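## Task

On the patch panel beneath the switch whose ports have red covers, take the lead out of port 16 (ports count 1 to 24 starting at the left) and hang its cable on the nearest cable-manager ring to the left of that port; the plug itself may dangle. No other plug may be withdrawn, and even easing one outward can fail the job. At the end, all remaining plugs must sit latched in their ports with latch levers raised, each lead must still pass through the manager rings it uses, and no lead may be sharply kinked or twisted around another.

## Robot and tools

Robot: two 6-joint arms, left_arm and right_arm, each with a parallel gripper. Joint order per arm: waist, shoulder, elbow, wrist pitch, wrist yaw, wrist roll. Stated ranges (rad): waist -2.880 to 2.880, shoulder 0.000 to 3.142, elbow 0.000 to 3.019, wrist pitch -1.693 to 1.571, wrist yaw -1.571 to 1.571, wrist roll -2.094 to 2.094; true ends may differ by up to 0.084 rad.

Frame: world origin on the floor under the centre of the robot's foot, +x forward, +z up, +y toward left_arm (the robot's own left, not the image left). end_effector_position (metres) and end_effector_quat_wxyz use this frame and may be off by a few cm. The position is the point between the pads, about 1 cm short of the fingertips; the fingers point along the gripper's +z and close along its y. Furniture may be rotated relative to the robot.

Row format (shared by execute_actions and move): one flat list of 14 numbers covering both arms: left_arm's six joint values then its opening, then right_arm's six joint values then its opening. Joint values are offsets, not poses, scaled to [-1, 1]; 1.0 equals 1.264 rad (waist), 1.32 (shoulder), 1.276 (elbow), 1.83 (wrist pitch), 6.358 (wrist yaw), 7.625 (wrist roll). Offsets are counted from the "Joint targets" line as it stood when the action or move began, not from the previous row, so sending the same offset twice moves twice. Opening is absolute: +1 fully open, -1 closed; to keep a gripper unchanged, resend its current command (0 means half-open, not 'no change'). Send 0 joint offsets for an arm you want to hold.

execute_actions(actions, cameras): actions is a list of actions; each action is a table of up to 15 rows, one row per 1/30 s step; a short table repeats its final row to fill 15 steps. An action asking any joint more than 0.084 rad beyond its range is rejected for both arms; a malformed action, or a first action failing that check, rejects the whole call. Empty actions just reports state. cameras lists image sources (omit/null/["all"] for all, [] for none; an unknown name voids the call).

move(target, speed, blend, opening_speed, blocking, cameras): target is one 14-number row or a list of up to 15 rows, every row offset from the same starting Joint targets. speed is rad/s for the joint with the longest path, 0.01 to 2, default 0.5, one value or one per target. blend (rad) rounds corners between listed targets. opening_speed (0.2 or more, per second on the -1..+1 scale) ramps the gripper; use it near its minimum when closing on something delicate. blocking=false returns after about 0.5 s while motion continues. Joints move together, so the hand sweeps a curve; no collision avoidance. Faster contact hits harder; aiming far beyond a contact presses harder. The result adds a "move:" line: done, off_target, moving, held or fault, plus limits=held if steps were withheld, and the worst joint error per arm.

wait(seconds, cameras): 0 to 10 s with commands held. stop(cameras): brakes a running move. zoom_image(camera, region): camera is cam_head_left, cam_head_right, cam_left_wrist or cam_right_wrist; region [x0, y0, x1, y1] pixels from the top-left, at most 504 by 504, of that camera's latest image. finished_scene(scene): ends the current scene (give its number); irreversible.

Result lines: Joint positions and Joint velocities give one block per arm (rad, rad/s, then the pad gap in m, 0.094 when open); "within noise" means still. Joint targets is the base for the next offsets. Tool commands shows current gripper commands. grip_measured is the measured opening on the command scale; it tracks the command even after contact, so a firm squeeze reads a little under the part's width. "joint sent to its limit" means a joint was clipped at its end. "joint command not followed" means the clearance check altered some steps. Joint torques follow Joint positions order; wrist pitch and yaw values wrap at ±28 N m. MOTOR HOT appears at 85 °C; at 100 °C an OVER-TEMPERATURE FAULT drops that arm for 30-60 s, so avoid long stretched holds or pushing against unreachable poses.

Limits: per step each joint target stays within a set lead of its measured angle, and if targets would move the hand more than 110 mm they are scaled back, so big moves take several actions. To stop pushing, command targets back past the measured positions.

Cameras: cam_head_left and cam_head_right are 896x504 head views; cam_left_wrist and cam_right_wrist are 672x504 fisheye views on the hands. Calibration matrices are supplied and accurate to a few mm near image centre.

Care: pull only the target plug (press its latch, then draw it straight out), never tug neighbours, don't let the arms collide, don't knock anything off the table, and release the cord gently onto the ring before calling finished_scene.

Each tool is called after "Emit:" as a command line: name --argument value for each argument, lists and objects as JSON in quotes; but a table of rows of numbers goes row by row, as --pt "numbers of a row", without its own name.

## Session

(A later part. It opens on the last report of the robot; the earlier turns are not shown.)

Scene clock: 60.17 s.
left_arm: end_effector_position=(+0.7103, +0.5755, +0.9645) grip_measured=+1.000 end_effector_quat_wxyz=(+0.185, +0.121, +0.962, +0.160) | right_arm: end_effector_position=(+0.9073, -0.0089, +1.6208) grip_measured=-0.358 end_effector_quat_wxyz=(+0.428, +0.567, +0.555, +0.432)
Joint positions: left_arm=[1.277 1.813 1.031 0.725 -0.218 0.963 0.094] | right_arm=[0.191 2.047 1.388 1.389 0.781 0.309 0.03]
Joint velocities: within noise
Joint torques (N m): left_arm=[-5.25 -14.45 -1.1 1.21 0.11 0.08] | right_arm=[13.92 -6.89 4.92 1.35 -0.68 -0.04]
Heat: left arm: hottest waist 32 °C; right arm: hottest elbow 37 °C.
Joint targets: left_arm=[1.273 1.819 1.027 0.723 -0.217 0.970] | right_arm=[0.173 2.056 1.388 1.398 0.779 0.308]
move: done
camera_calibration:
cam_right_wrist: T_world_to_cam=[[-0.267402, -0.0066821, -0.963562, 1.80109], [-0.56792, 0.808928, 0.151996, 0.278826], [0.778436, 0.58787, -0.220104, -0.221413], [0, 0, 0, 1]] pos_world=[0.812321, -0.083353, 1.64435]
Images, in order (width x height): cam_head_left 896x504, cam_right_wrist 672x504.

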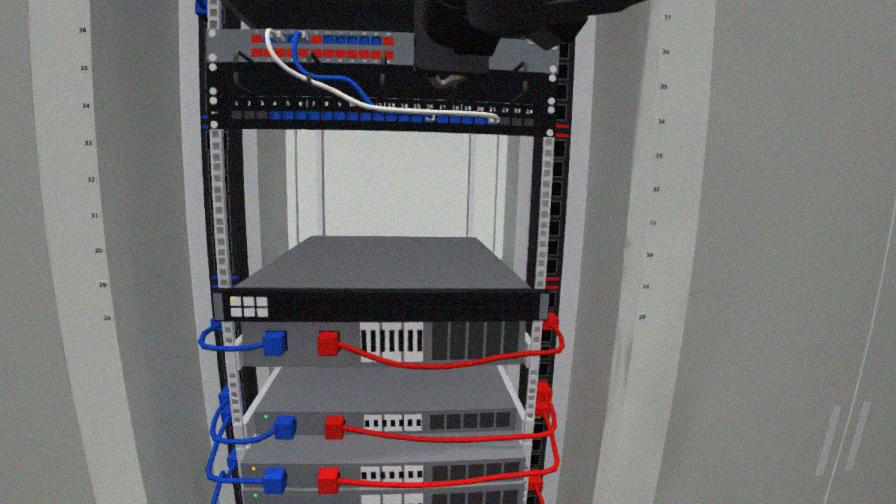

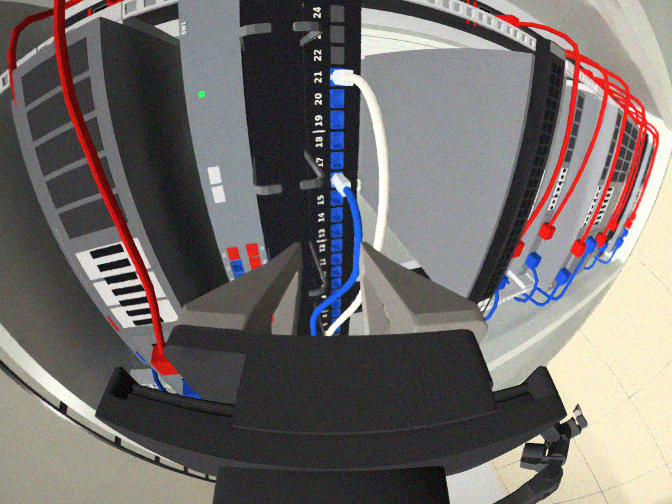

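Emit:
move --target '[0,0,0,0,0,0,1,-0.008,0.004,-0.0102,0,-0.0013,0,-0.36]' --speed 0.3 --cameras '["cam_right_wrist"]'

Emit:
zoom_image --camera "cam_right_wrist" --region '[250, 130, 400, 280]'

Scene clock: 61.53 s.
left_arm: end_effector_position=(+0.7103, +0.5755, +0.9645) grip_measured=+1.000 end_effector_quat_wxyz=(+0.185, +0.121, +0.962, +0.160) | right_arm: end_effector_position=(+0.9038, -0.0064, +1.6192) grip_measured=-0.358 end_effector_quat_wxyz=(+0.429, +0.562, +0.558, +0.435)
Joint positions: left_arm=[1.277 1.813 1.031 0.725 -0.218 0.963 0.094] | right_arm=[0.191 2.047 1.377 1.389 0.773 0.309 0.03]
Joint velocities: within noise
Joint torques (N m): left_arm=[-5.19 -14.45 -1.09 1.22 0.11 0.07] | right_arm=[12.75 -7.59 4.81 1.28 -0.7 0.02]
Heat: left arm: hottest waist 32 °C; right arm: hottest elbow 37 °C.
Joint targets: left_arm=[1.273 1.819 1.027 0.723 -0.217 0.970] | right_arm=[0.163 2.062 1.375 1.398 0.771 0.308]
move: done
camera_calibration:
cam_right_wrist: T_world_to_cam=[[-0.262036, -0.0142601, -0.964953, 1.796], [-0.577769, 0.803213, 0.145025, 0.295221], [0.772994, 0.595522, -0.21871, -0.217705], [0, 0, 0, 1]] pos_world=[0.809469, -0.081866, 1.64262]
Images, in order (width x height): cam_right_wrist 672x504.

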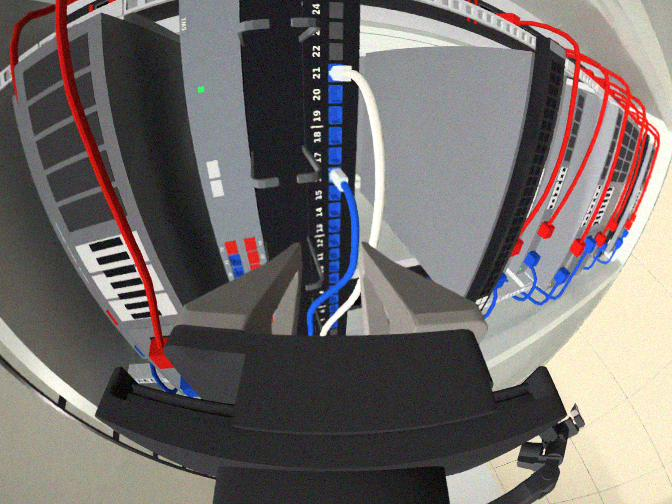

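Scaled by 3.360 from the camera's 672x504 image, which has a finer 960x720 frame.

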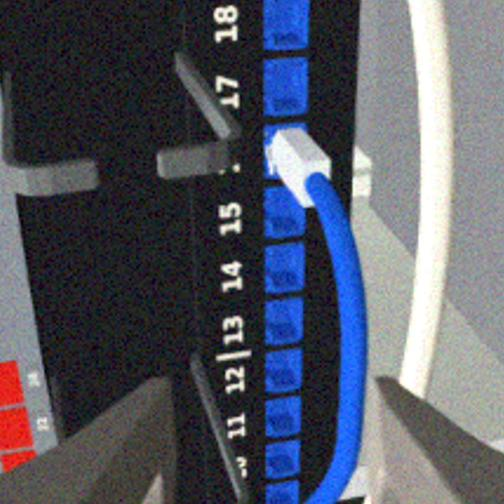

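Emit:
move --target '[0,0,0,0,0,0,1,-0.0332,0.0117,0.0925,-0.0607,-0.0042,0.0058,-0.36]' --speed 0.15 --cameras '["cam_right_wrist","cam_head_left"]'

Emit:
zoom_image --camera "cam_right_wrist" --region '[250, 130, 400, 280]'

Scene clock: 64.27 s.
left_arm: end_effector_position=(+0.7103, +0.5755, +0.9645) grip_measured=+1.000 end_effector_quat_wxyz=(+0.185, +0.121, +0.962, +0.160) | right_arm: end_effector_position=(+0.9419, -0.0074, +1.6086) grip_measured=-0.358 end_effector_quat_wxyz=(+0.431, +0.563, +0.559, +0.431)
Joint positions: left_arm=[1.277 1.813 1.031 0.725 -0.218 0.963 0.094] | right_arm=[0.148 2.061 1.465 1.295 0.746 0.337 0.03]
Joint velocities: within noise
Joint torques (N m): left_arm=[-5.25 -14.45 -1.1 1.21 0.11 0.07] | right_arm=[13.51 -7.06 7.16 0.72 -0.69 0.19]
Heat: left arm: hottest waist 32 °C; right arm: hottest elbow 38 °C.
Joint targets: left_arm=[1.273 1.819 1.027 0.723 -0.217 0.970] | right_arm=[0.121 2.077 1.493 1.287 0.744 0.352]
move: done
camera_calibration:
cam_right_wrist: T_world_to_cam=[[-0.266013, -0.0201676, -0.963758, 1.79751], [-0.573197, 0.807139, 0.141321, 0.3212], [0.775037, 0.590017, -0.226269, -0.238721], [0, 0, 0, 1]] pos_world=[0.847288, -0.082152, 1.63295]
Images, in order (width x height): cam_head_left 896x504, cam_right_wrist 672x504.

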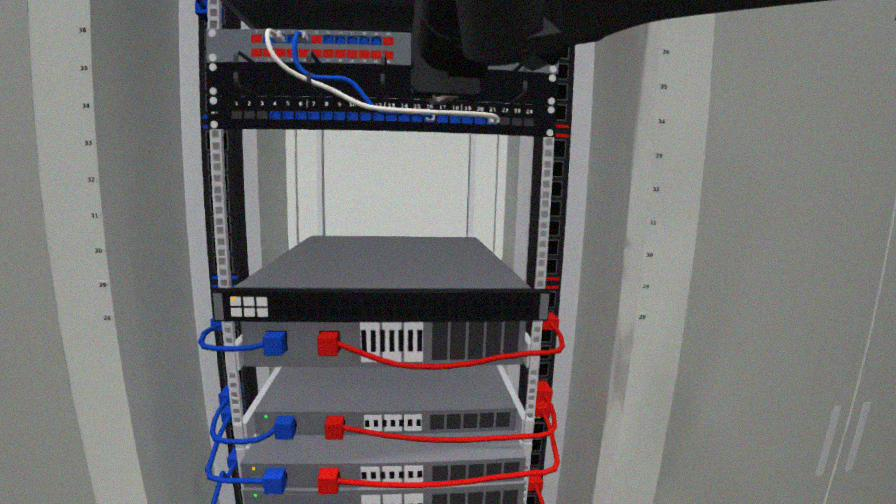

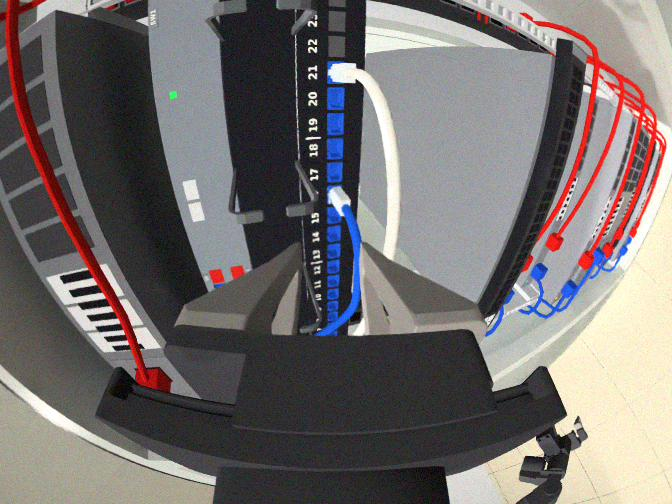

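Scaled by 3.360 from the camera's 672x504 image, which has a finer 960x720 frame.

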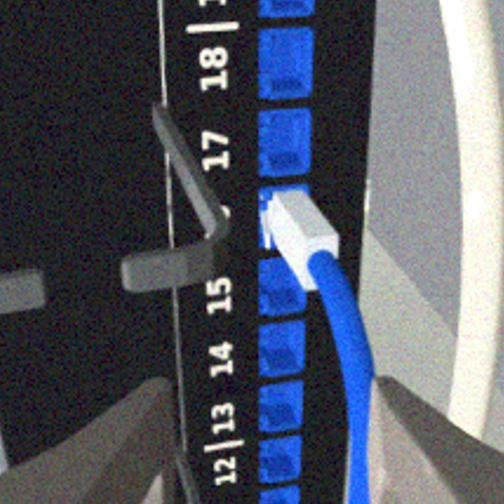

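Emit:
move --target '[0,0,0,0,0,0,1,-0.0333,0.0165,0.0768,-0.055,-0.005,0.0053,-0.36]' --speed 0.15 --cameras '["cam_right_wrist","cam_head_left"]'

Emit:
zoom_image --camera "cam_right_wrist" --region '[250, 150, 400, 300]'

Scene clock: 66.00 s.
left_arm: end_effector_position=(+0.7103, +0.5755, +0.9645) grip_measured=+1.000 end_effector_quat_wxyz=(+0.185, +0.121, +0.962, +0.160) | right_arm: end_effector_position=(+0.9773, -0.0061, +1.5974) grip_measured=-0.358 end_effector_quat_wxyz=(+0.429, +0.562, +0.560, +0.431)
Joint positions: left_arm=[1.277 1.813 1.031 0.725 -0.218 0.963 0.094] | right_arm=[0.108 2.081 1.556 1.196 0.716 0.374 0.03]
Joint velocities: within noise
Joint torques (N m): left_arm=[-5.25 -14.45 -1.1 1.22 0.11 0.07] | right_arm=[13.63 -8.23 7.72 0.77 -0.71 0.18]
Heat: left arm: hottest shoulder 33 °C; right arm: hottest elbow 38 °C.
Joint targets: left_arm=[1.273 1.819 1.027 0.723 -0.217 0.970] | right_arm=[0.079 2.099 1.591 1.187 0.713 0.392]
move: done
camera_calibration:
cam_right_wrist: T_world_to_cam=[[-0.267877, -0.0203473, -0.963238, 1.79713], [-0.575888, 0.804898, 0.143152, 0.341749], [0.772396, 0.593064, -0.227331, -0.265206], [0, 0, 0, 1]] pos_world=[0.883062, -0.0812224, 1.62185]
Images, in order (width x height): cam_head_left 896x504, cam_right_wrist 672x504.

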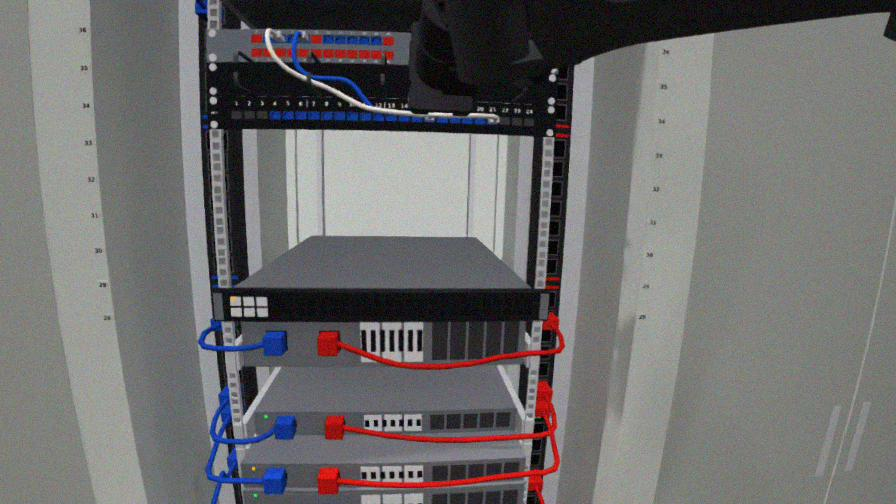

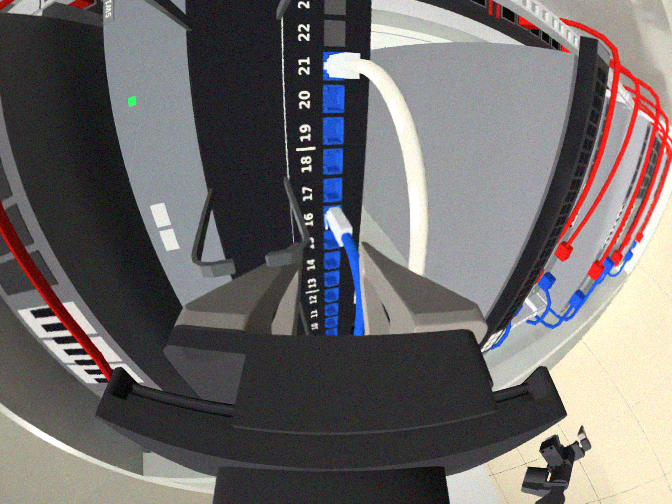

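Scaled by 3.360 from the camera's 672x504 image, which has a finer 960x720 frame.

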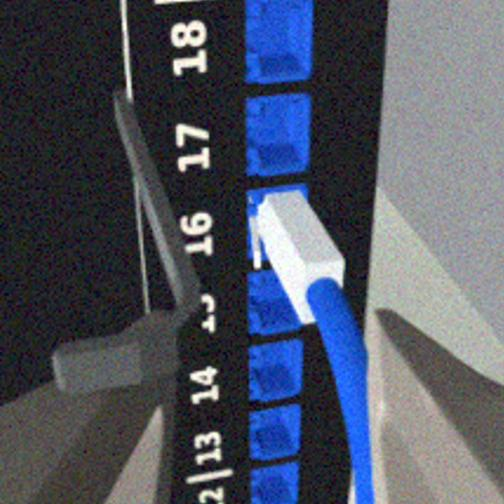

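Emit:
move --target '[0,0,0,0,0,0,1,-0.0198,0.0045,0.0306,-0.0257,-0.0031,0.0026,-0.36]' --speed 0.1 --cameras '["cam_right_wrist","cam_head_left"]'

Emit:
zoom_image --camera "cam_right_wrist" --region '[250, 180, 400, 330]'

Scene clock: 67.90 s.
left_arm: end_effector_position=(+0.7103, +0.5755, +0.9645) grip_measured=+1.000 end_effector_quat_wxyz=(+0.185, +0.121, +0.962, +0.160) | right_arm: end_effector_position=(+0.9901, -0.0002, +1.5899) grip_measured=-0.358 end_effector_quat_wxyz=(+0.426, +0.556, +0.566, +0.435)
Joint positions: left_arm=[1.277 1.813 1.031 0.725 -0.218 0.963 0.094] | right_arm=[0.09 2.095 1.592 1.145 0.694 0.394 0.03]
Joint velocities: within noise
Joint torques (N m): left_arm=[-5.25 -14.45 -1.1 1.21 0.11 0.07] | right_arm=[14.04 -8.88 8.03 0.9 -0.62 0.19]
Heat: left arm: hottest shoulder 33 °C; right arm: hottest elbow 38 °C.
Joint targets: left_arm=[1.273 1.819 1.027 0.723 -0.217 0.970] | right_arm=[0.054 2.105 1.630 1.140 0.693 0.412]
move: off_target (right_arm); right_arm: the elbow is farthest, 0.038 rad from its target
camera_calibration:
cam_right_wrist: T_world_to_cam=[[-0.26524, -0.027817, -0.963781, 1.79165], [-0.591268, 0.794267, 0.139797, 0.365991], [0.76161, 0.606932, -0.227118, -0.269915], [0, 0, 0, 1]] pos_world=[0.897187, -0.0770355, 1.61429]
Images, in order (width x height): cam_head_left 896x504, cam_right_wrist 672x504.

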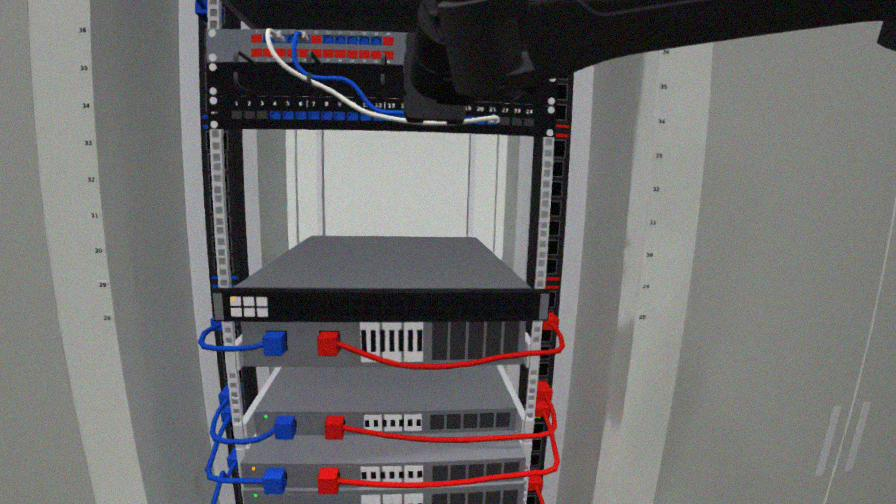

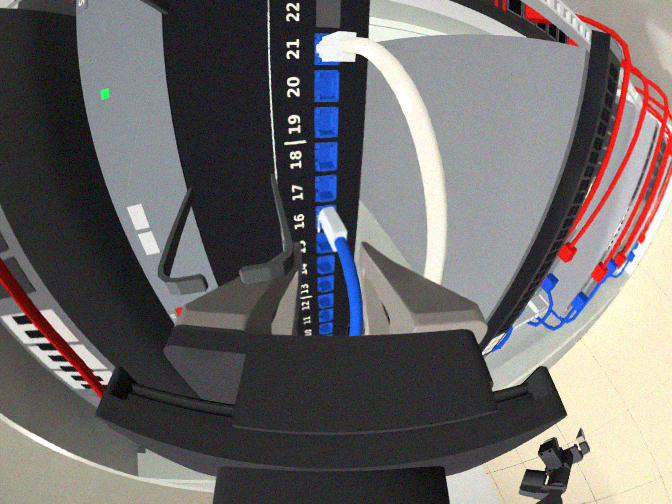

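Scaled by 3.360 from the camera's 672x504 image, which has a finer 960x720 frame.

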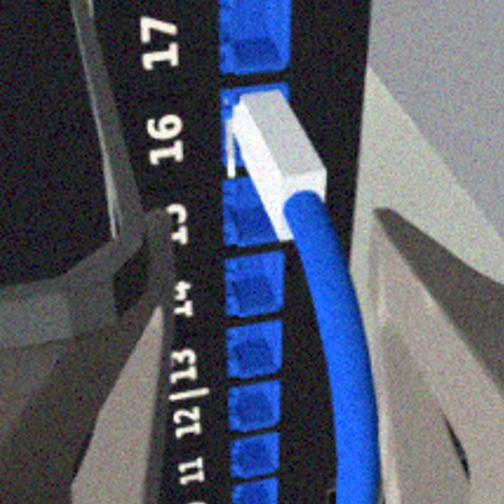

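Emit:
move --target '[0,0,0,0,0,0,1,-0.0085,-0.0015,0.006,0.0055,0.0003,0,-0.36]' --speed 0.1 --cameras '["cam_right_wrist"]'

Emit:
zoom_image --camera "cam_right_wrist" --region '[250, 180, 400, 330]'

Scene clock: 70.10 s.
left_arm: end_effector_position=(+0.7103, +0.5755, +0.9645) grip_measured=+1.000 end_effector_quat_wxyz=(+0.185, +0.121, +0.962, +0.160) | right_arm: end_effector_position=(+0.9911, -0.0001, +1.5894) grip_measured=-0.358 end_effector_quat_wxyz=(+0.427, +0.557, +0.565, +0.435)
Joint positions: left_arm=[1.277 1.813 1.031 0.725 -0.218 0.963 0.094] | right_arm=[0.089 2.097 1.596 1.144 0.693 0.395 0.03]
Joint velocities: within noise
Joint torques (N m): left_arm=[-5.25 -14.45 -1.1 1.22 0.11 0.07] | right_arm=[12.81 -9.23 8.34 1.35 -0.57 0.17]
Heat: left arm: hottest shoulder 33 °C; right arm: hottest elbow 38 °C.
Joint targets: left_arm=[1.273 1.819 1.027 0.723 -0.217 0.970] | right_arm=[0.043 2.103 1.638 1.150 0.695 0.412]
move: off_target (right_arm); right_arm: the waist is farthest, 0.046 rad from its target
camera_calibration:
cam_right_wrist: T_world_to_cam=[[-0.265187, -0.0265914, -0.96383, 1.79151], [-0.589734, 0.795314, 0.140317, 0.364239], [0.762817, 0.605614, -0.226589, -0.272942], [0, 0, 0, 1]] pos_world=[0.898094, -0.0767481, 1.61376]
Images, in order (width x height): cam_right_wrist 672x504.

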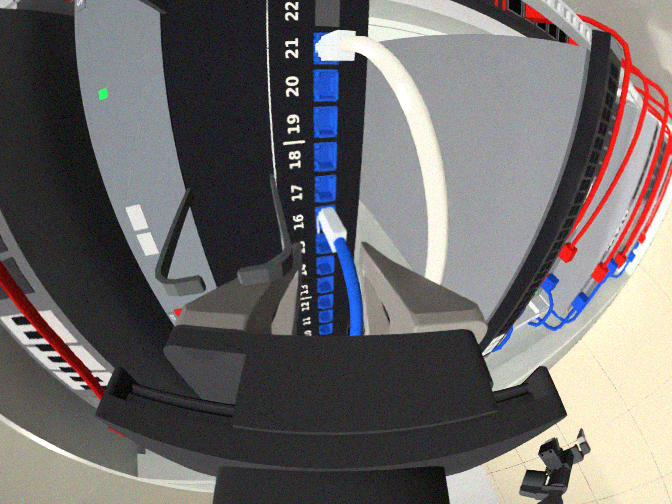

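Scaled by 3.360 from the camera's 672x504 image, which has a finer 960x720 frame.

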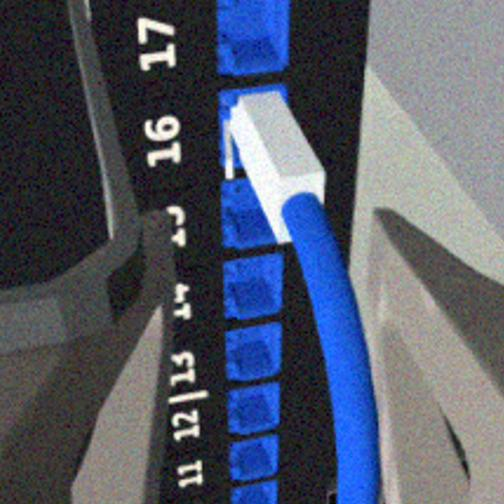

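Emit:
zoom_image --camera "cam_right_wrist" --region '[130, 170, 400, 350]'

Emit:
zoom_image --camera "cam_right_wrist" --region '[140, 220, 310, 350]'

Scaled by 1.867 from the camera's 672x504 image, which has a finer 960x720 frame.

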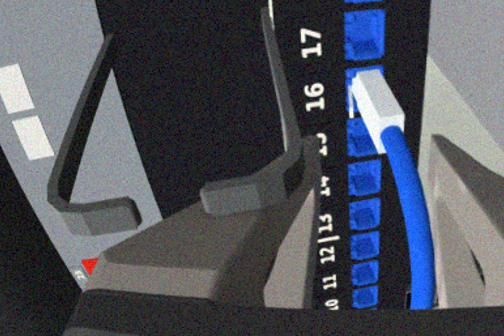

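Scaled by 2.965 from the camera's 672x504 image, which has a finer 960x720 frame.

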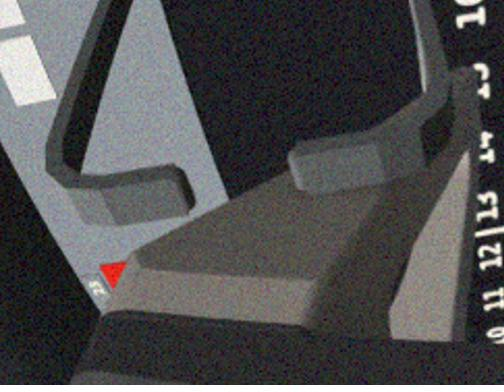

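Emit:
move --target '[0,0,0,0,0,0,1,0.0973,0.1424,0.105,0.23,0.0175,-0.0317,-0.36]' --speed 0.2 --cameras '["cam_right_wrist", "cam_head_left"]'

Emit:
zoom_image --camera "cam_right_wrist" --region '[220, 130, 400, 330]'

Scene clock: 77.17 s.
left_arm: end_effector_position=(+0.7103, +0.5755, +0.9645) grip_measured=+1.000 end_effector_quat_wxyz=(+0.185, +0.121, +0.962, +0.160) | right_arm: end_effector_position=(+0.9578, +0.0043, +1.5950) grip_measured=-0.358 end_effector_quat_wxyz=(+0.480, +0.631, +0.482, +0.372)
Joint positions: left_arm=[1.277 1.813 1.031 0.725 -0.218 0.963 0.094] | right_arm=[0.135 2.279 1.741 1.562 0.805 0.186 0.03]
Joint velocities: within noise
Joint torques (N m): left_arm=[-5.19 -14.45 -1.09 1.22 0.11 0.07] | right_arm=[20.37 -9.17 7.09 1.33 -0.59 -0.16]
Heat: left arm: hottest shoulder 33 °C; right arm: hottest elbow 39 °C.
Joint targets: left_arm=[1.273 1.819 1.027 0.723 -0.217 0.970] | right_arm=[0.166 2.291 1.771 1.570 0.806 0.170]
move: done
camera_calibration:
cam_right_wrist: T_world_to_cam=[[-0.264473, 0.0527999, -0.962947, 1.78577], [-0.349153, 0.92552, 0.146643, 0.0992832], [0.89897, 0.374999, -0.22634, -0.378705], [0, 0, 0, 1]] pos_world=[0.847397, -0.0441634, 1.61933]
Images, in order (width x height): cam_head_left 896x504, cam_right_wrist 672x504.

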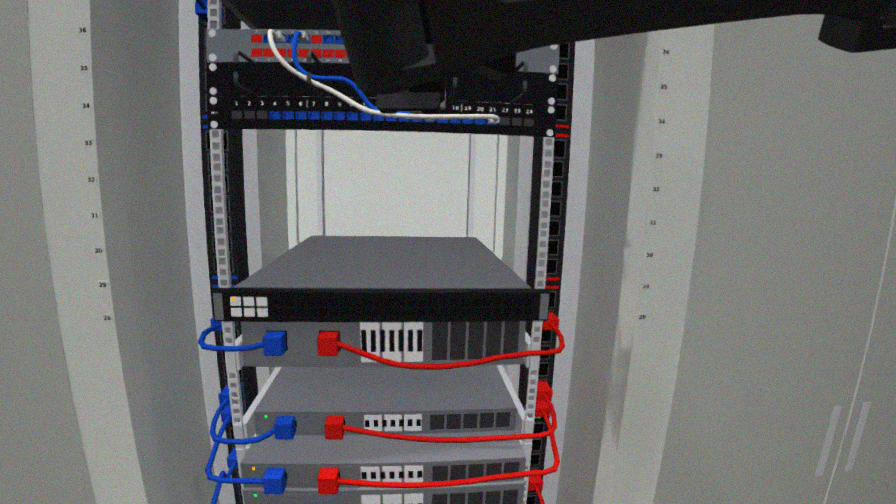

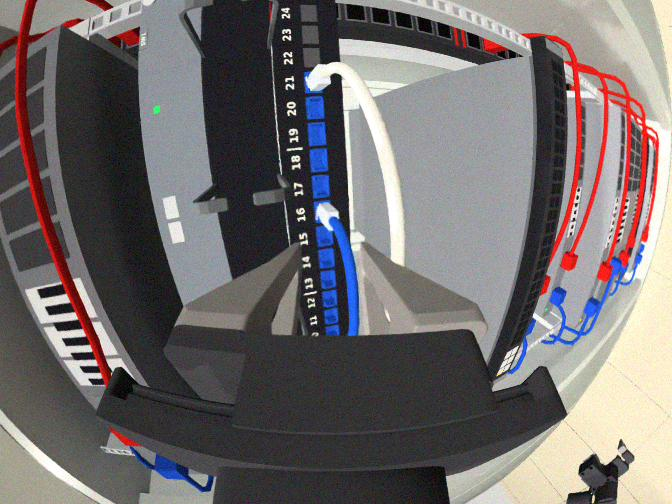

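Scaled by 2.520 from the camera's 672x504 image, which has a finer 960x720 frame.

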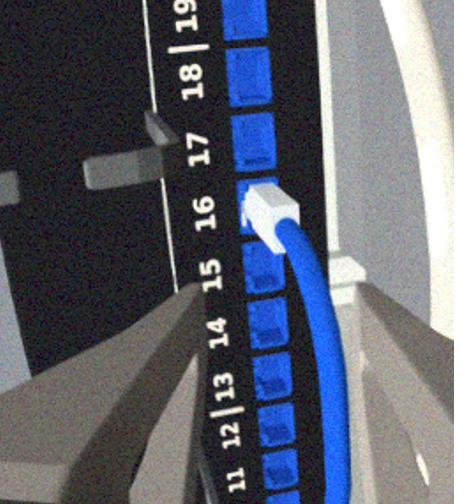

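Emit:
move --target '[0,0,0,0,0,0,1,-0.0771,-0.0045,0.0603,-0.071,-0.0034,0.0109,-0.36]' --speed 0.1 --cameras '["cam_right_wrist", "cam_head_left"]'

Emit:
zoom_image --camera "cam_right_wrist" --region '[220, 180, 400, 330]'

Scene clock: 79.87 s.
left_arm: end_effector_position=(+0.7103, +0.5755, +0.9645) grip_measured=+1.000 end_effector_quat_wxyz=(+0.185, +0.121, +0.962, +0.160) | right_arm: end_effector_position=(+0.9917, +0.0005, +1.6026) grip_measured=-0.358 end_effector_quat_wxyz=(+0.478, +0.630, +0.476, +0.385)
Joint positions: left_arm=[1.277 1.813 1.031 0.725 -0.218 0.963 0.094] | right_arm=[0.118 2.279 1.823 1.451 0.779 0.236 0.03]
Joint velocities: within noise
Joint torques (N m): left_arm=[-5.25 -14.45 -1.1 1.22 0.11 0.07] | right_arm=[13.74 -9.99 6.76 0.35 -0.4 0.12]
Heat: left arm: hottest shoulder 33 °C; right arm: hottest elbow 39 °C.
Joint targets: left_arm=[1.273 1.819 1.027 0.723 -0.217 0.970] | right_arm=[0.068 2.285 1.848 1.441 0.785 0.254]
move: off_target (right_arm); right_arm: the waist is farthest, 0.049 rad from its target
camera_calibration:
cam_right_wrist: T_world_to_cam=[[-0.246054, 0.0681364, -0.966858, 1.7903], [-0.358703, 0.9203, 0.156141, 0.10772], [0.900439, 0.385234, -0.202003, -0.44654], [0, 0, 0, 1]] pos_world=[0.881231, -0.0490963, 1.62394]
Images, in order (width x height): cam_head_left 896x504, cam_right_wrist 672x504.

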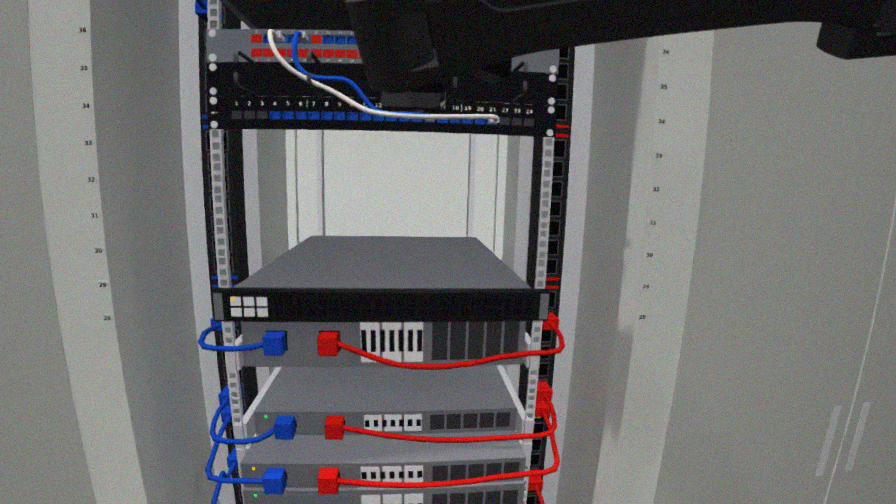

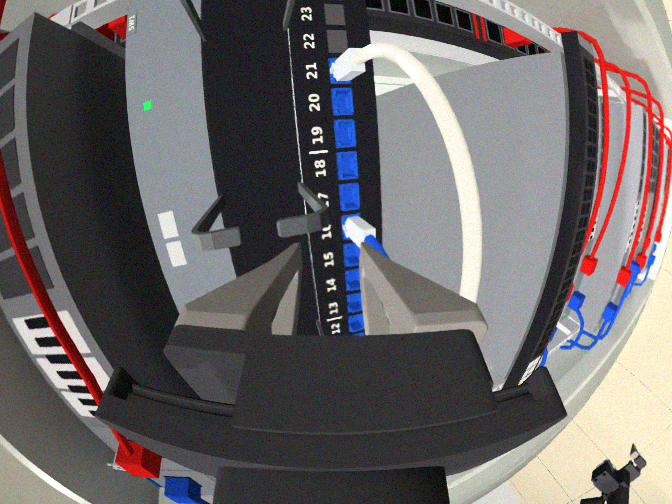

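Scaled by 2.800 from the camera's 672x504 image, which has a finer 960x720 frame.

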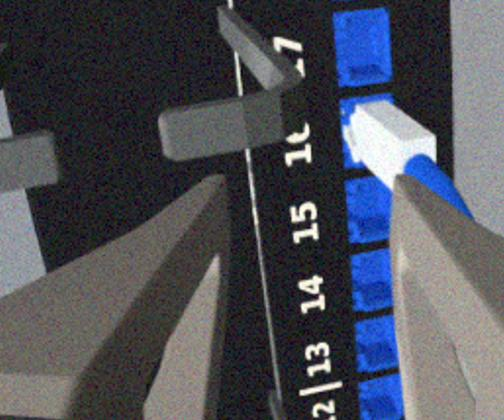

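Emit:
move --pt "0 0 0 0 0 0 1 0.0771 0.0045 -0.0603 0.071 0.0034 -0.0109 -0.36" --pt "0 0 0 0 0 0 1 0.0309 0.0045 -0.0603 0.071 0.0034 -0.0109 -0.36" --speed 0.15 --cameras '["cam_right_wrist"]'

Emit:
zoom_image --camera "cam_right_wrist" --region '[220, 150, 420, 350]'

Scene clock: 82.07 s.
left_arm: end_effector_position=(+0.7103, +0.5755, +0.9645) grip_measured=+1.000 end_effector_quat_wxyz=(+0.185, +0.121, +0.962, +0.160) | right_arm: end_effector_position=(+0.9673, -0.0036, +1.5992) grip_measured=-0.359 end_effector_quat_wxyz=(+0.483, +0.640, +0.470, +0.370)
Joint positions: left_arm=[1.277 1.813 1.031 0.725 -0.218 0.963 0.094] | right_arm=[0.132 2.279 1.772 1.562 0.805 0.186 0.03]
Joint velocities: within noise
Joint torques (N m): left_arm=[-5.19 -14.39 -1.1 1.22 0.11 0.07] | right_arm=[15.91 -9.41 4.72 1.13 -0.57 -0.19]
Heat: left arm: hottest shoulder 33 °C; right arm: hottest elbow 39 °C.
Joint targets: left_arm=[1.273 1.819 1.027 0.723 -0.217 0.970] | right_arm=[0.107 2.291 1.771 1.570 0.806 0.171]
move: done
camera_calibration:
cam_right_wrist: T_world_to_cam=[[-0.257899, 0.0712367, -0.963542, 1.78738], [-0.32408, 0.933124, 0.15573, 0.0705048], [0.910198, 0.352427, -0.217566, -0.408354], [0, 0, 0, 1]] pos_world=[0.855496, -0.049202, 1.62239]
Images, in order (width x height): cam_right_wrist 672x504.

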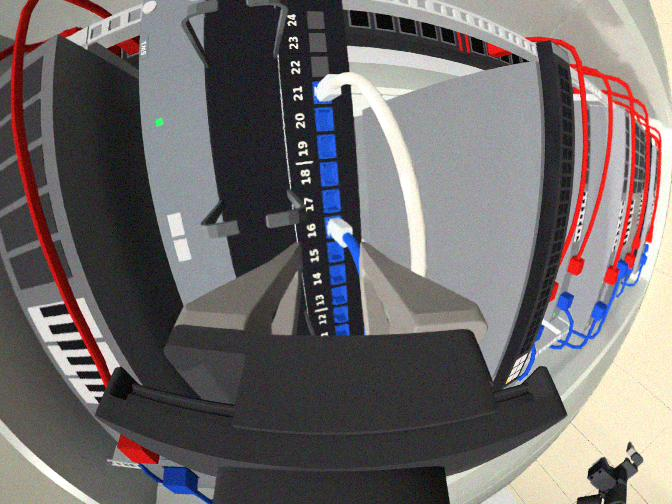

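Scaled by 2.520 from the camera's 672x504 image, which has a finer 960x720 frame.

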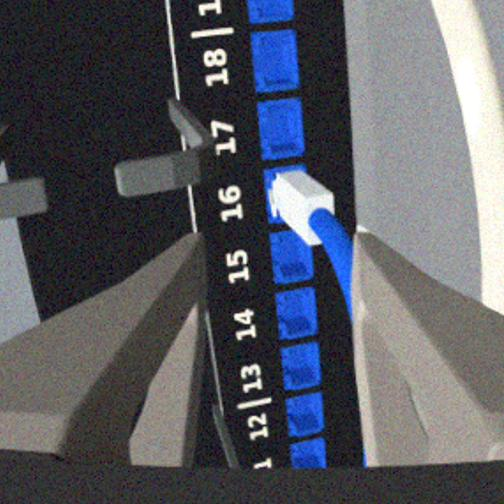

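Emit:
move --target '[0,0,0,0,0,0,1,-0.015,0,0,0,0,0,-0.36]' --speed 0.1 --cameras '["cam_right_wrist"]'

Emit:
zoom_image --camera "cam_right_wrist" --region '[220, 150, 420, 350]'

Scene clock: 83.53 s.
left_arm: end_effector_position=(+0.7103, +0.5755, +0.9645) grip_measured=+1.000 end_effector_quat_wxyz=(+0.185, +0.121, +0.962, +0.160) | right_arm: end_effector_position=(+0.9713, -0.0081, +1.5895) grip_measured=-0.359 end_effector_quat_wxyz=(+0.485, +0.641, +0.471, +0.363)
Joint positions: left_arm=[1.277 1.813 1.031 0.725 -0.218 0.963 0.094] | right_arm=[0.117 2.279 1.772 1.563 0.805 0.185 0.03]
Joint velocities: within noise
Joint torques (N m): left_arm=[-5.25 -14.45 -1.1 1.22 0.11 0.07] | right_arm=[15.27 -9.47 4.6 1.11 -0.57 -0.14]
Heat: left arm: hottest shoulder 33 °C; right arm: hottest elbow 39 °C.
Joint targets: left_arm=[1.273 1.819 1.027 0.723 -0.217 0.970] | right_arm=[0.089 2.291 1.771 1.571 0.806 0.171]
move: done
camera_calibration:
cam_right_wrist: T_world_to_cam=[[-0.265587, 0.0644363, -0.961931, 1.78429], [-0.315038, 0.937189, 0.14976, 0.0781905], [0.911161, 0.342819, -0.228606, -0.395929], [0, 0, 0, 1]] pos_world=[0.859273, -0.0525205, 1.61415]
Images, in order (width x height): cam_right_wrist 672x504.

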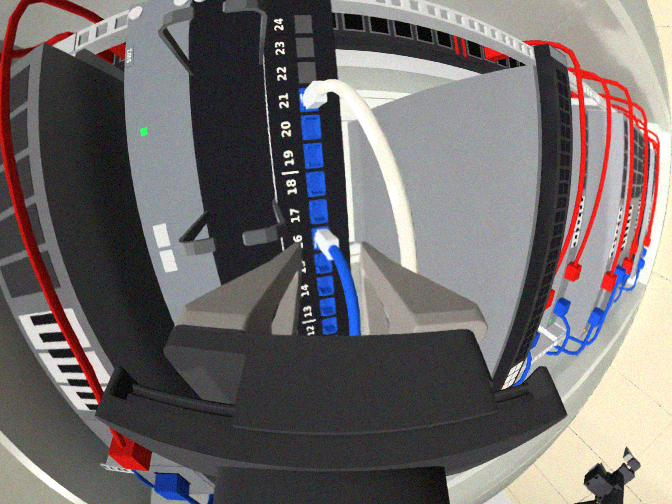

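Scaled by 2.520 from the camera's 672x504 image, which has a finer 960x720 frame.

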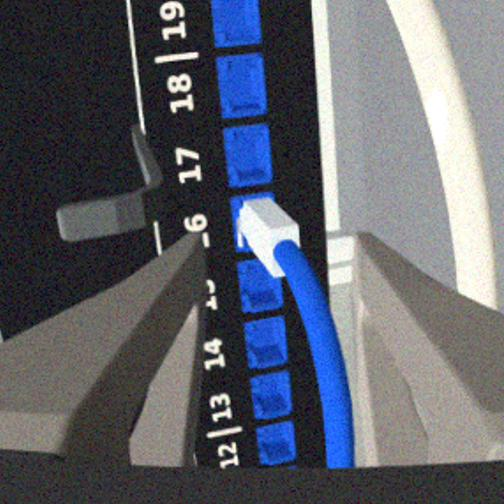

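Emit:
move --pt "0 0 0 0 0 0 1 -0.002 0 0.0219 -0.003 0 0.001 -0.36" --pt "0 0 0 0 0 0 1 -0.0161 0 0.0603 -0.0716 -0.0034 0.0108 -0.36" --speed 0.08 --cameras '["cam_right_wrist", "cam_head_left"]'

Emit:
zoom_image --camera "cam_right_wrist" --region '[220, 180, 420, 350]'

Scene clock: 89.97 s.
left_arm: end_effector_position=(+0.7103, +0.5755, +0.9645) grip_measured=+1.000 end_effector_quat_wxyz=(+0.185, +0.121, +0.962, +0.160) | right_arm: end_effector_position=(+0.9938, -0.0021, +1.5867) grip_measured=-0.359 end_effector_quat_wxyz=(+0.478, +0.631, +0.484, +0.374)
Joint positions: left_arm=[1.277 1.813 1.031 0.725 -0.218 0.963 0.094] | right_arm=[0.099 2.279 1.815 1.447 0.788 0.236 0.03]
Joint velocities: within noise
Joint torques (N m): left_arm=[-5.25 -14.45 -1.1 1.22 0.11 0.07] | right_arm=[15.68 -9.47 7.35 0.54 -0.74 0.12]
Heat: left arm: hottest shoulder 33 °C; right arm: hottest elbow 39 °C.
Joint targets: left_arm=[1.273 1.819 1.027 0.723 -0.217 0.970] | right_arm=[0.068 2.291 1.848 1.440 0.785 0.253]
move: done
camera_calibration:
cam_right_wrist: T_world_to_cam=[[-0.267953, 0.0536892, -0.961935, 1.78947], [-0.354263, 0.923005, 0.150199, 0.11837], [0.895935, 0.381025, -0.228302, -0.404444], [0, 0, 0, 1]] pos_world=[0.883783, -0.0512282, 1.61124]
Images, in order (width x height): cam_head_left 896x504, cam_right_wrist 672x504.

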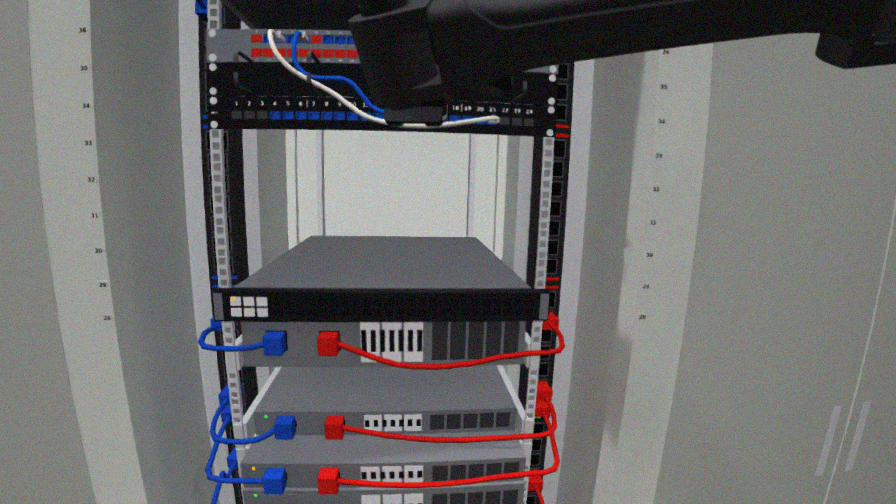

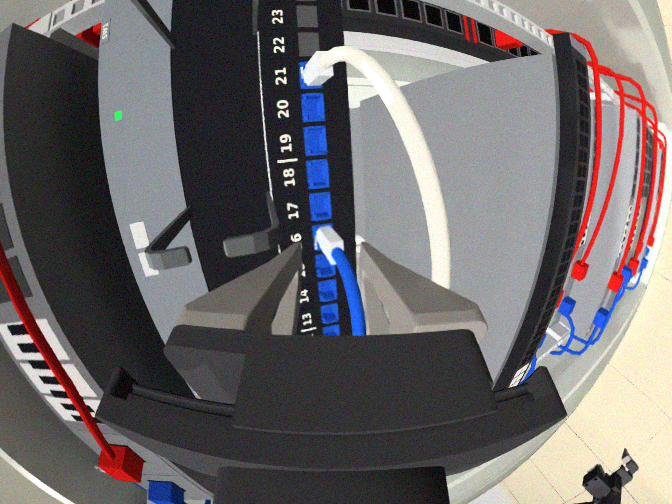

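Scaled by 2.520 from the camera's 672x504 image, which has a finer 960x720 frame.

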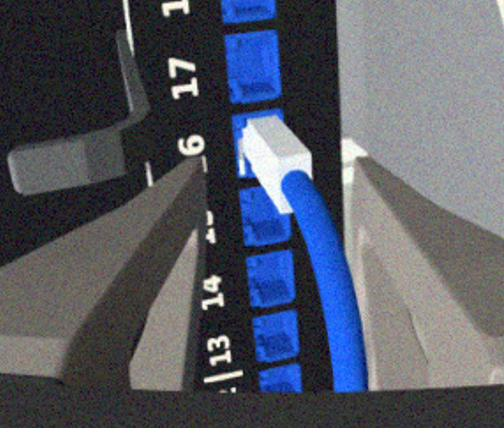

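Emit:
move --target '[0,0,0,0,0,0,1,0,0,0,0,0,0,-0.78]' --opening_speed 0.3 --cameras '["cam_right_wrist"]'

Emit:
zoom_image --camera "cam_right_wrist" --region '[220, 180, 420, 350]'

Scene clock: 92.63 s.
left_arm: end_effector_position=(+0.7103, +0.5755, +0.9645) grip_measured=+1.000 end_effector_quat_wxyz=(+0.185, +0.121, +0.962, +0.160) | right_arm: end_effector_position=(+0.9940, -0.0006, +1.5827) grip_measured=-0.775 end_effector_quat_wxyz=(+0.479, +0.629, +0.486, +0.373)
Joint positions: left_arm=[1.277 1.813 1.031 0.725 -0.218 0.963 0.094] | right_arm=[0.095 2.284 1.816 1.446 0.784 0.237 0.011]
Joint velocities: within noise
Joint torques (N m): left_arm=[-5.25 -14.39 -1.1 1.22 0.11 0.07] | right_arm=[15.62 -9.88 7.36 0.61 -0.6 0.17]
Heat: left arm: hottest shoulder 33 °C; right arm: hottest elbow 39 °C.
Joint targets: left_arm=[1.273 1.819 1.027 0.723 -0.217 0.970] | right_arm=[0.068 2.291 1.849 1.439 0.785 0.253]
move: done
camera_calibration:
cam_right_wrist: T_world_to_cam=[[-0.26841, 0.0479076, -0.962113, 1.78638], [-0.356804, 0.92278, 0.14549, 0.127686], [0.894789, 0.382337, -0.23059, -0.40135], [0, 0, 0, 1]] pos_world=[0.884165, -0.0499571, 1.60758]
Images, in order (width x height): cam_right_wrist 672x504.

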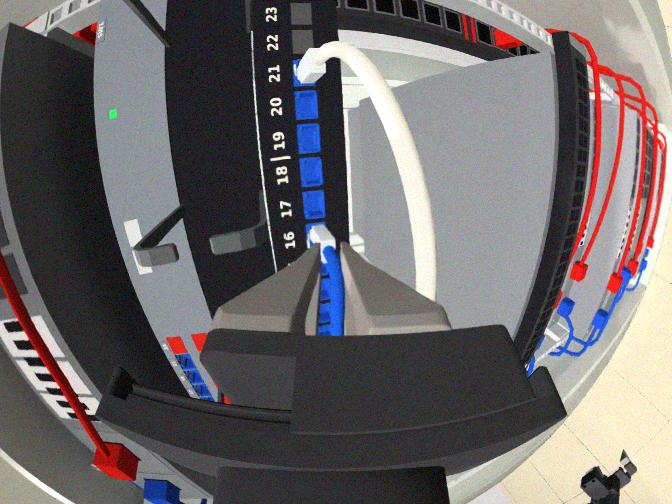

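Scaled by 2.520 from the camera's 672x504 image, which has a finer 960x720 frame.

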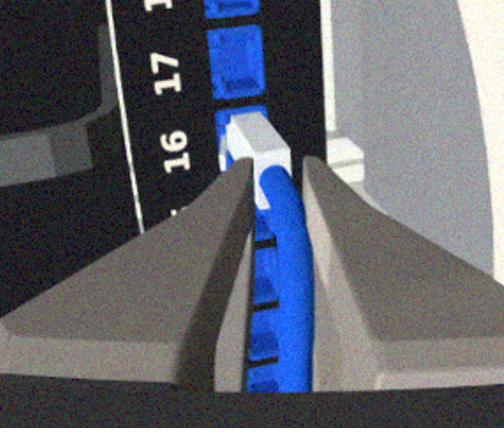

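Emit:
move --target '[0,0,0,0,0,0,1,0,0,0,0,0,0,-0.9]' --opening_speed 0.3 --cameras '["cam_right_wrist"]'

Emit:
zoom_image --camera "cam_right_wrist" --region '[260, 200, 380, 300]'

Scene clock: 93.70 s.
left_arm: end_effector_position=(+0.7103, +0.5755, +0.9645) grip_measured=+1.000 end_effector_quat_wxyz=(+0.185, +0.121, +0.962, +0.160) | right_arm: end_effector_position=(+0.9943, -0.0005, +1.5836) grip_measured=-0.851 end_effector_quat_wxyz=(+0.479, +0.628, +0.484, +0.375)
Joint positions: left_arm=[1.277 1.813 1.031 0.725 -0.218 0.963 0.094] | right_arm=[0.095 2.284 1.816 1.446 0.778 0.241 0.007]
Joint velocities: within noise
Joint torques (N m): left_arm=[-5.25 -14.39 -1.1 1.22 0.11 0.07] | right_arm=[15.79 -10.11 7.47 0.51 -0.43 0.14]
Heat: left arm: hottest shoulder 33 °C; right arm: hottest elbow 39 °C.
Joint targets: left_arm=[1.273 1.819 1.027 0.723 -0.217 0.970] | right_arm=[0.068 2.291 1.849 1.439 0.785 0.253]
move: done
camera_calibration:
cam_right_wrist: T_world_to_cam=[[-0.262269, 0.050262, -0.963685, 1.78373], [-0.357991, 0.922314, 0.145532, 0.128626], [0.896135, 0.383159, -0.223901, -0.413396], [0, 0, 0, 1]] pos_world=[0.884321, -0.0498913, 1.60767]
Images, in order (width x height): cam_right_wrist 672x504.

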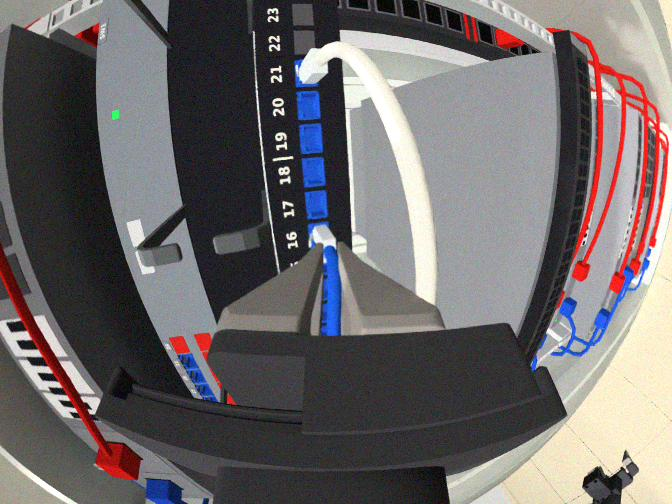

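Scaled by 4.200 from the camera's 672x504 image, which has a finer 960x720 frame.

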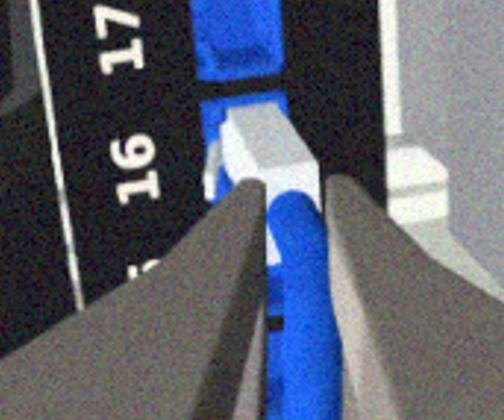

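Emit:
move --pt "0 0 0 0 0 0 1 0 0 0 0 0 0 -0.58" --pt "0 0 0 0 0 0 1 -0.0047 0 0.0141 -0.0142 -0.0006 0.0016 -0.58" --speed 0.05 --opening_speed 0.5 --cameras '["cam_right_wrist"]'

Emit:
zoom_image --camera "cam_right_wrist" --region '[260, 200, 380, 300]'

Scene clock: 96.50 s.
left_arm: end_effector_position=(+0.7103, +0.5755, +0.9645) grip_measured=+1.000 end_effector_quat_wxyz=(+0.185, +0.121, +0.962, +0.160) | right_arm: end_effector_position=(+0.9994, -0.0001, +1.5830) grip_measured=-0.582 end_effector_quat_wxyz=(+0.475, +0.629, +0.488, +0.374)
Joint positions: left_arm=[1.277 1.813 1.031 0.725 -0.218 0.963 0.094] | right_arm=[0.093 2.284 1.829 1.42 0.786 0.248 0.02]
Joint velocities: within noise
Joint torques (N m): left_arm=[-5.25 -14.39 -1.1 1.22 0.11 0.07] | right_arm=[16.09 -10.17 7.79 0.47 -0.77 0.16]
Heat: left arm: hottest shoulder 33 °C; right arm: hottest elbow 39 °C.
Joint targets: left_arm=[1.273 1.819 1.027 0.723 -0.217 0.970] | right_arm=[0.062 2.291 1.866 1.414 0.781 0.265]
move: off_target (right_arm); right_arm: the elbow is farthest, 0.038 rad from its target
camera_calibration:
cam_right_wrist: T_world_to_cam=[[-0.272077, 0.0501948, -0.960965, 1.78996], [-0.361429, 0.92019, 0.150396, 0.125949], [0.89182, 0.38824, -0.232221, -0.400725], [0, 0, 0, 1]] pos_world=[0.889903, -0.0501666, 1.60809]
Images, in order (width x height): cam_right_wrist 672x504.

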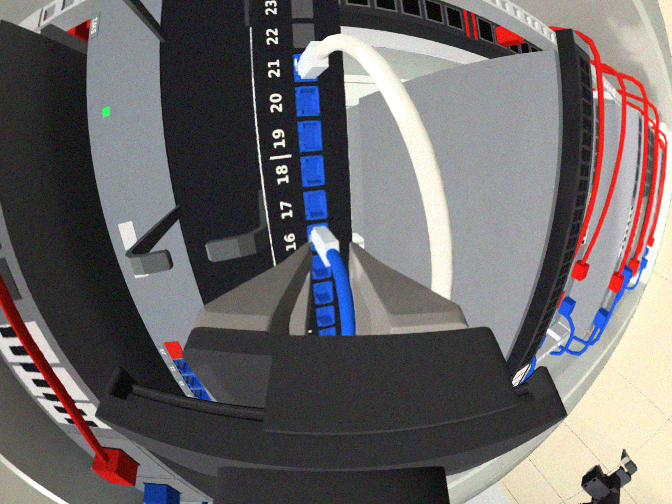

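Scaled by 4.200 from the camera's 672x504 image, which has a finer 960x720 frame.

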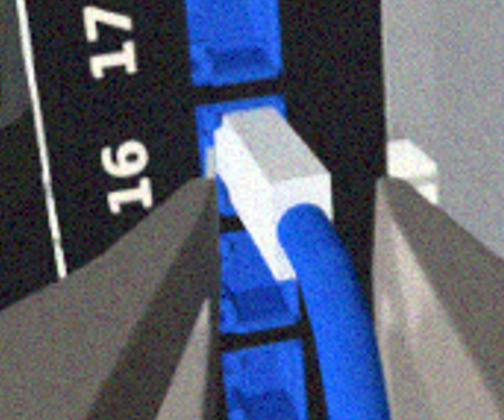

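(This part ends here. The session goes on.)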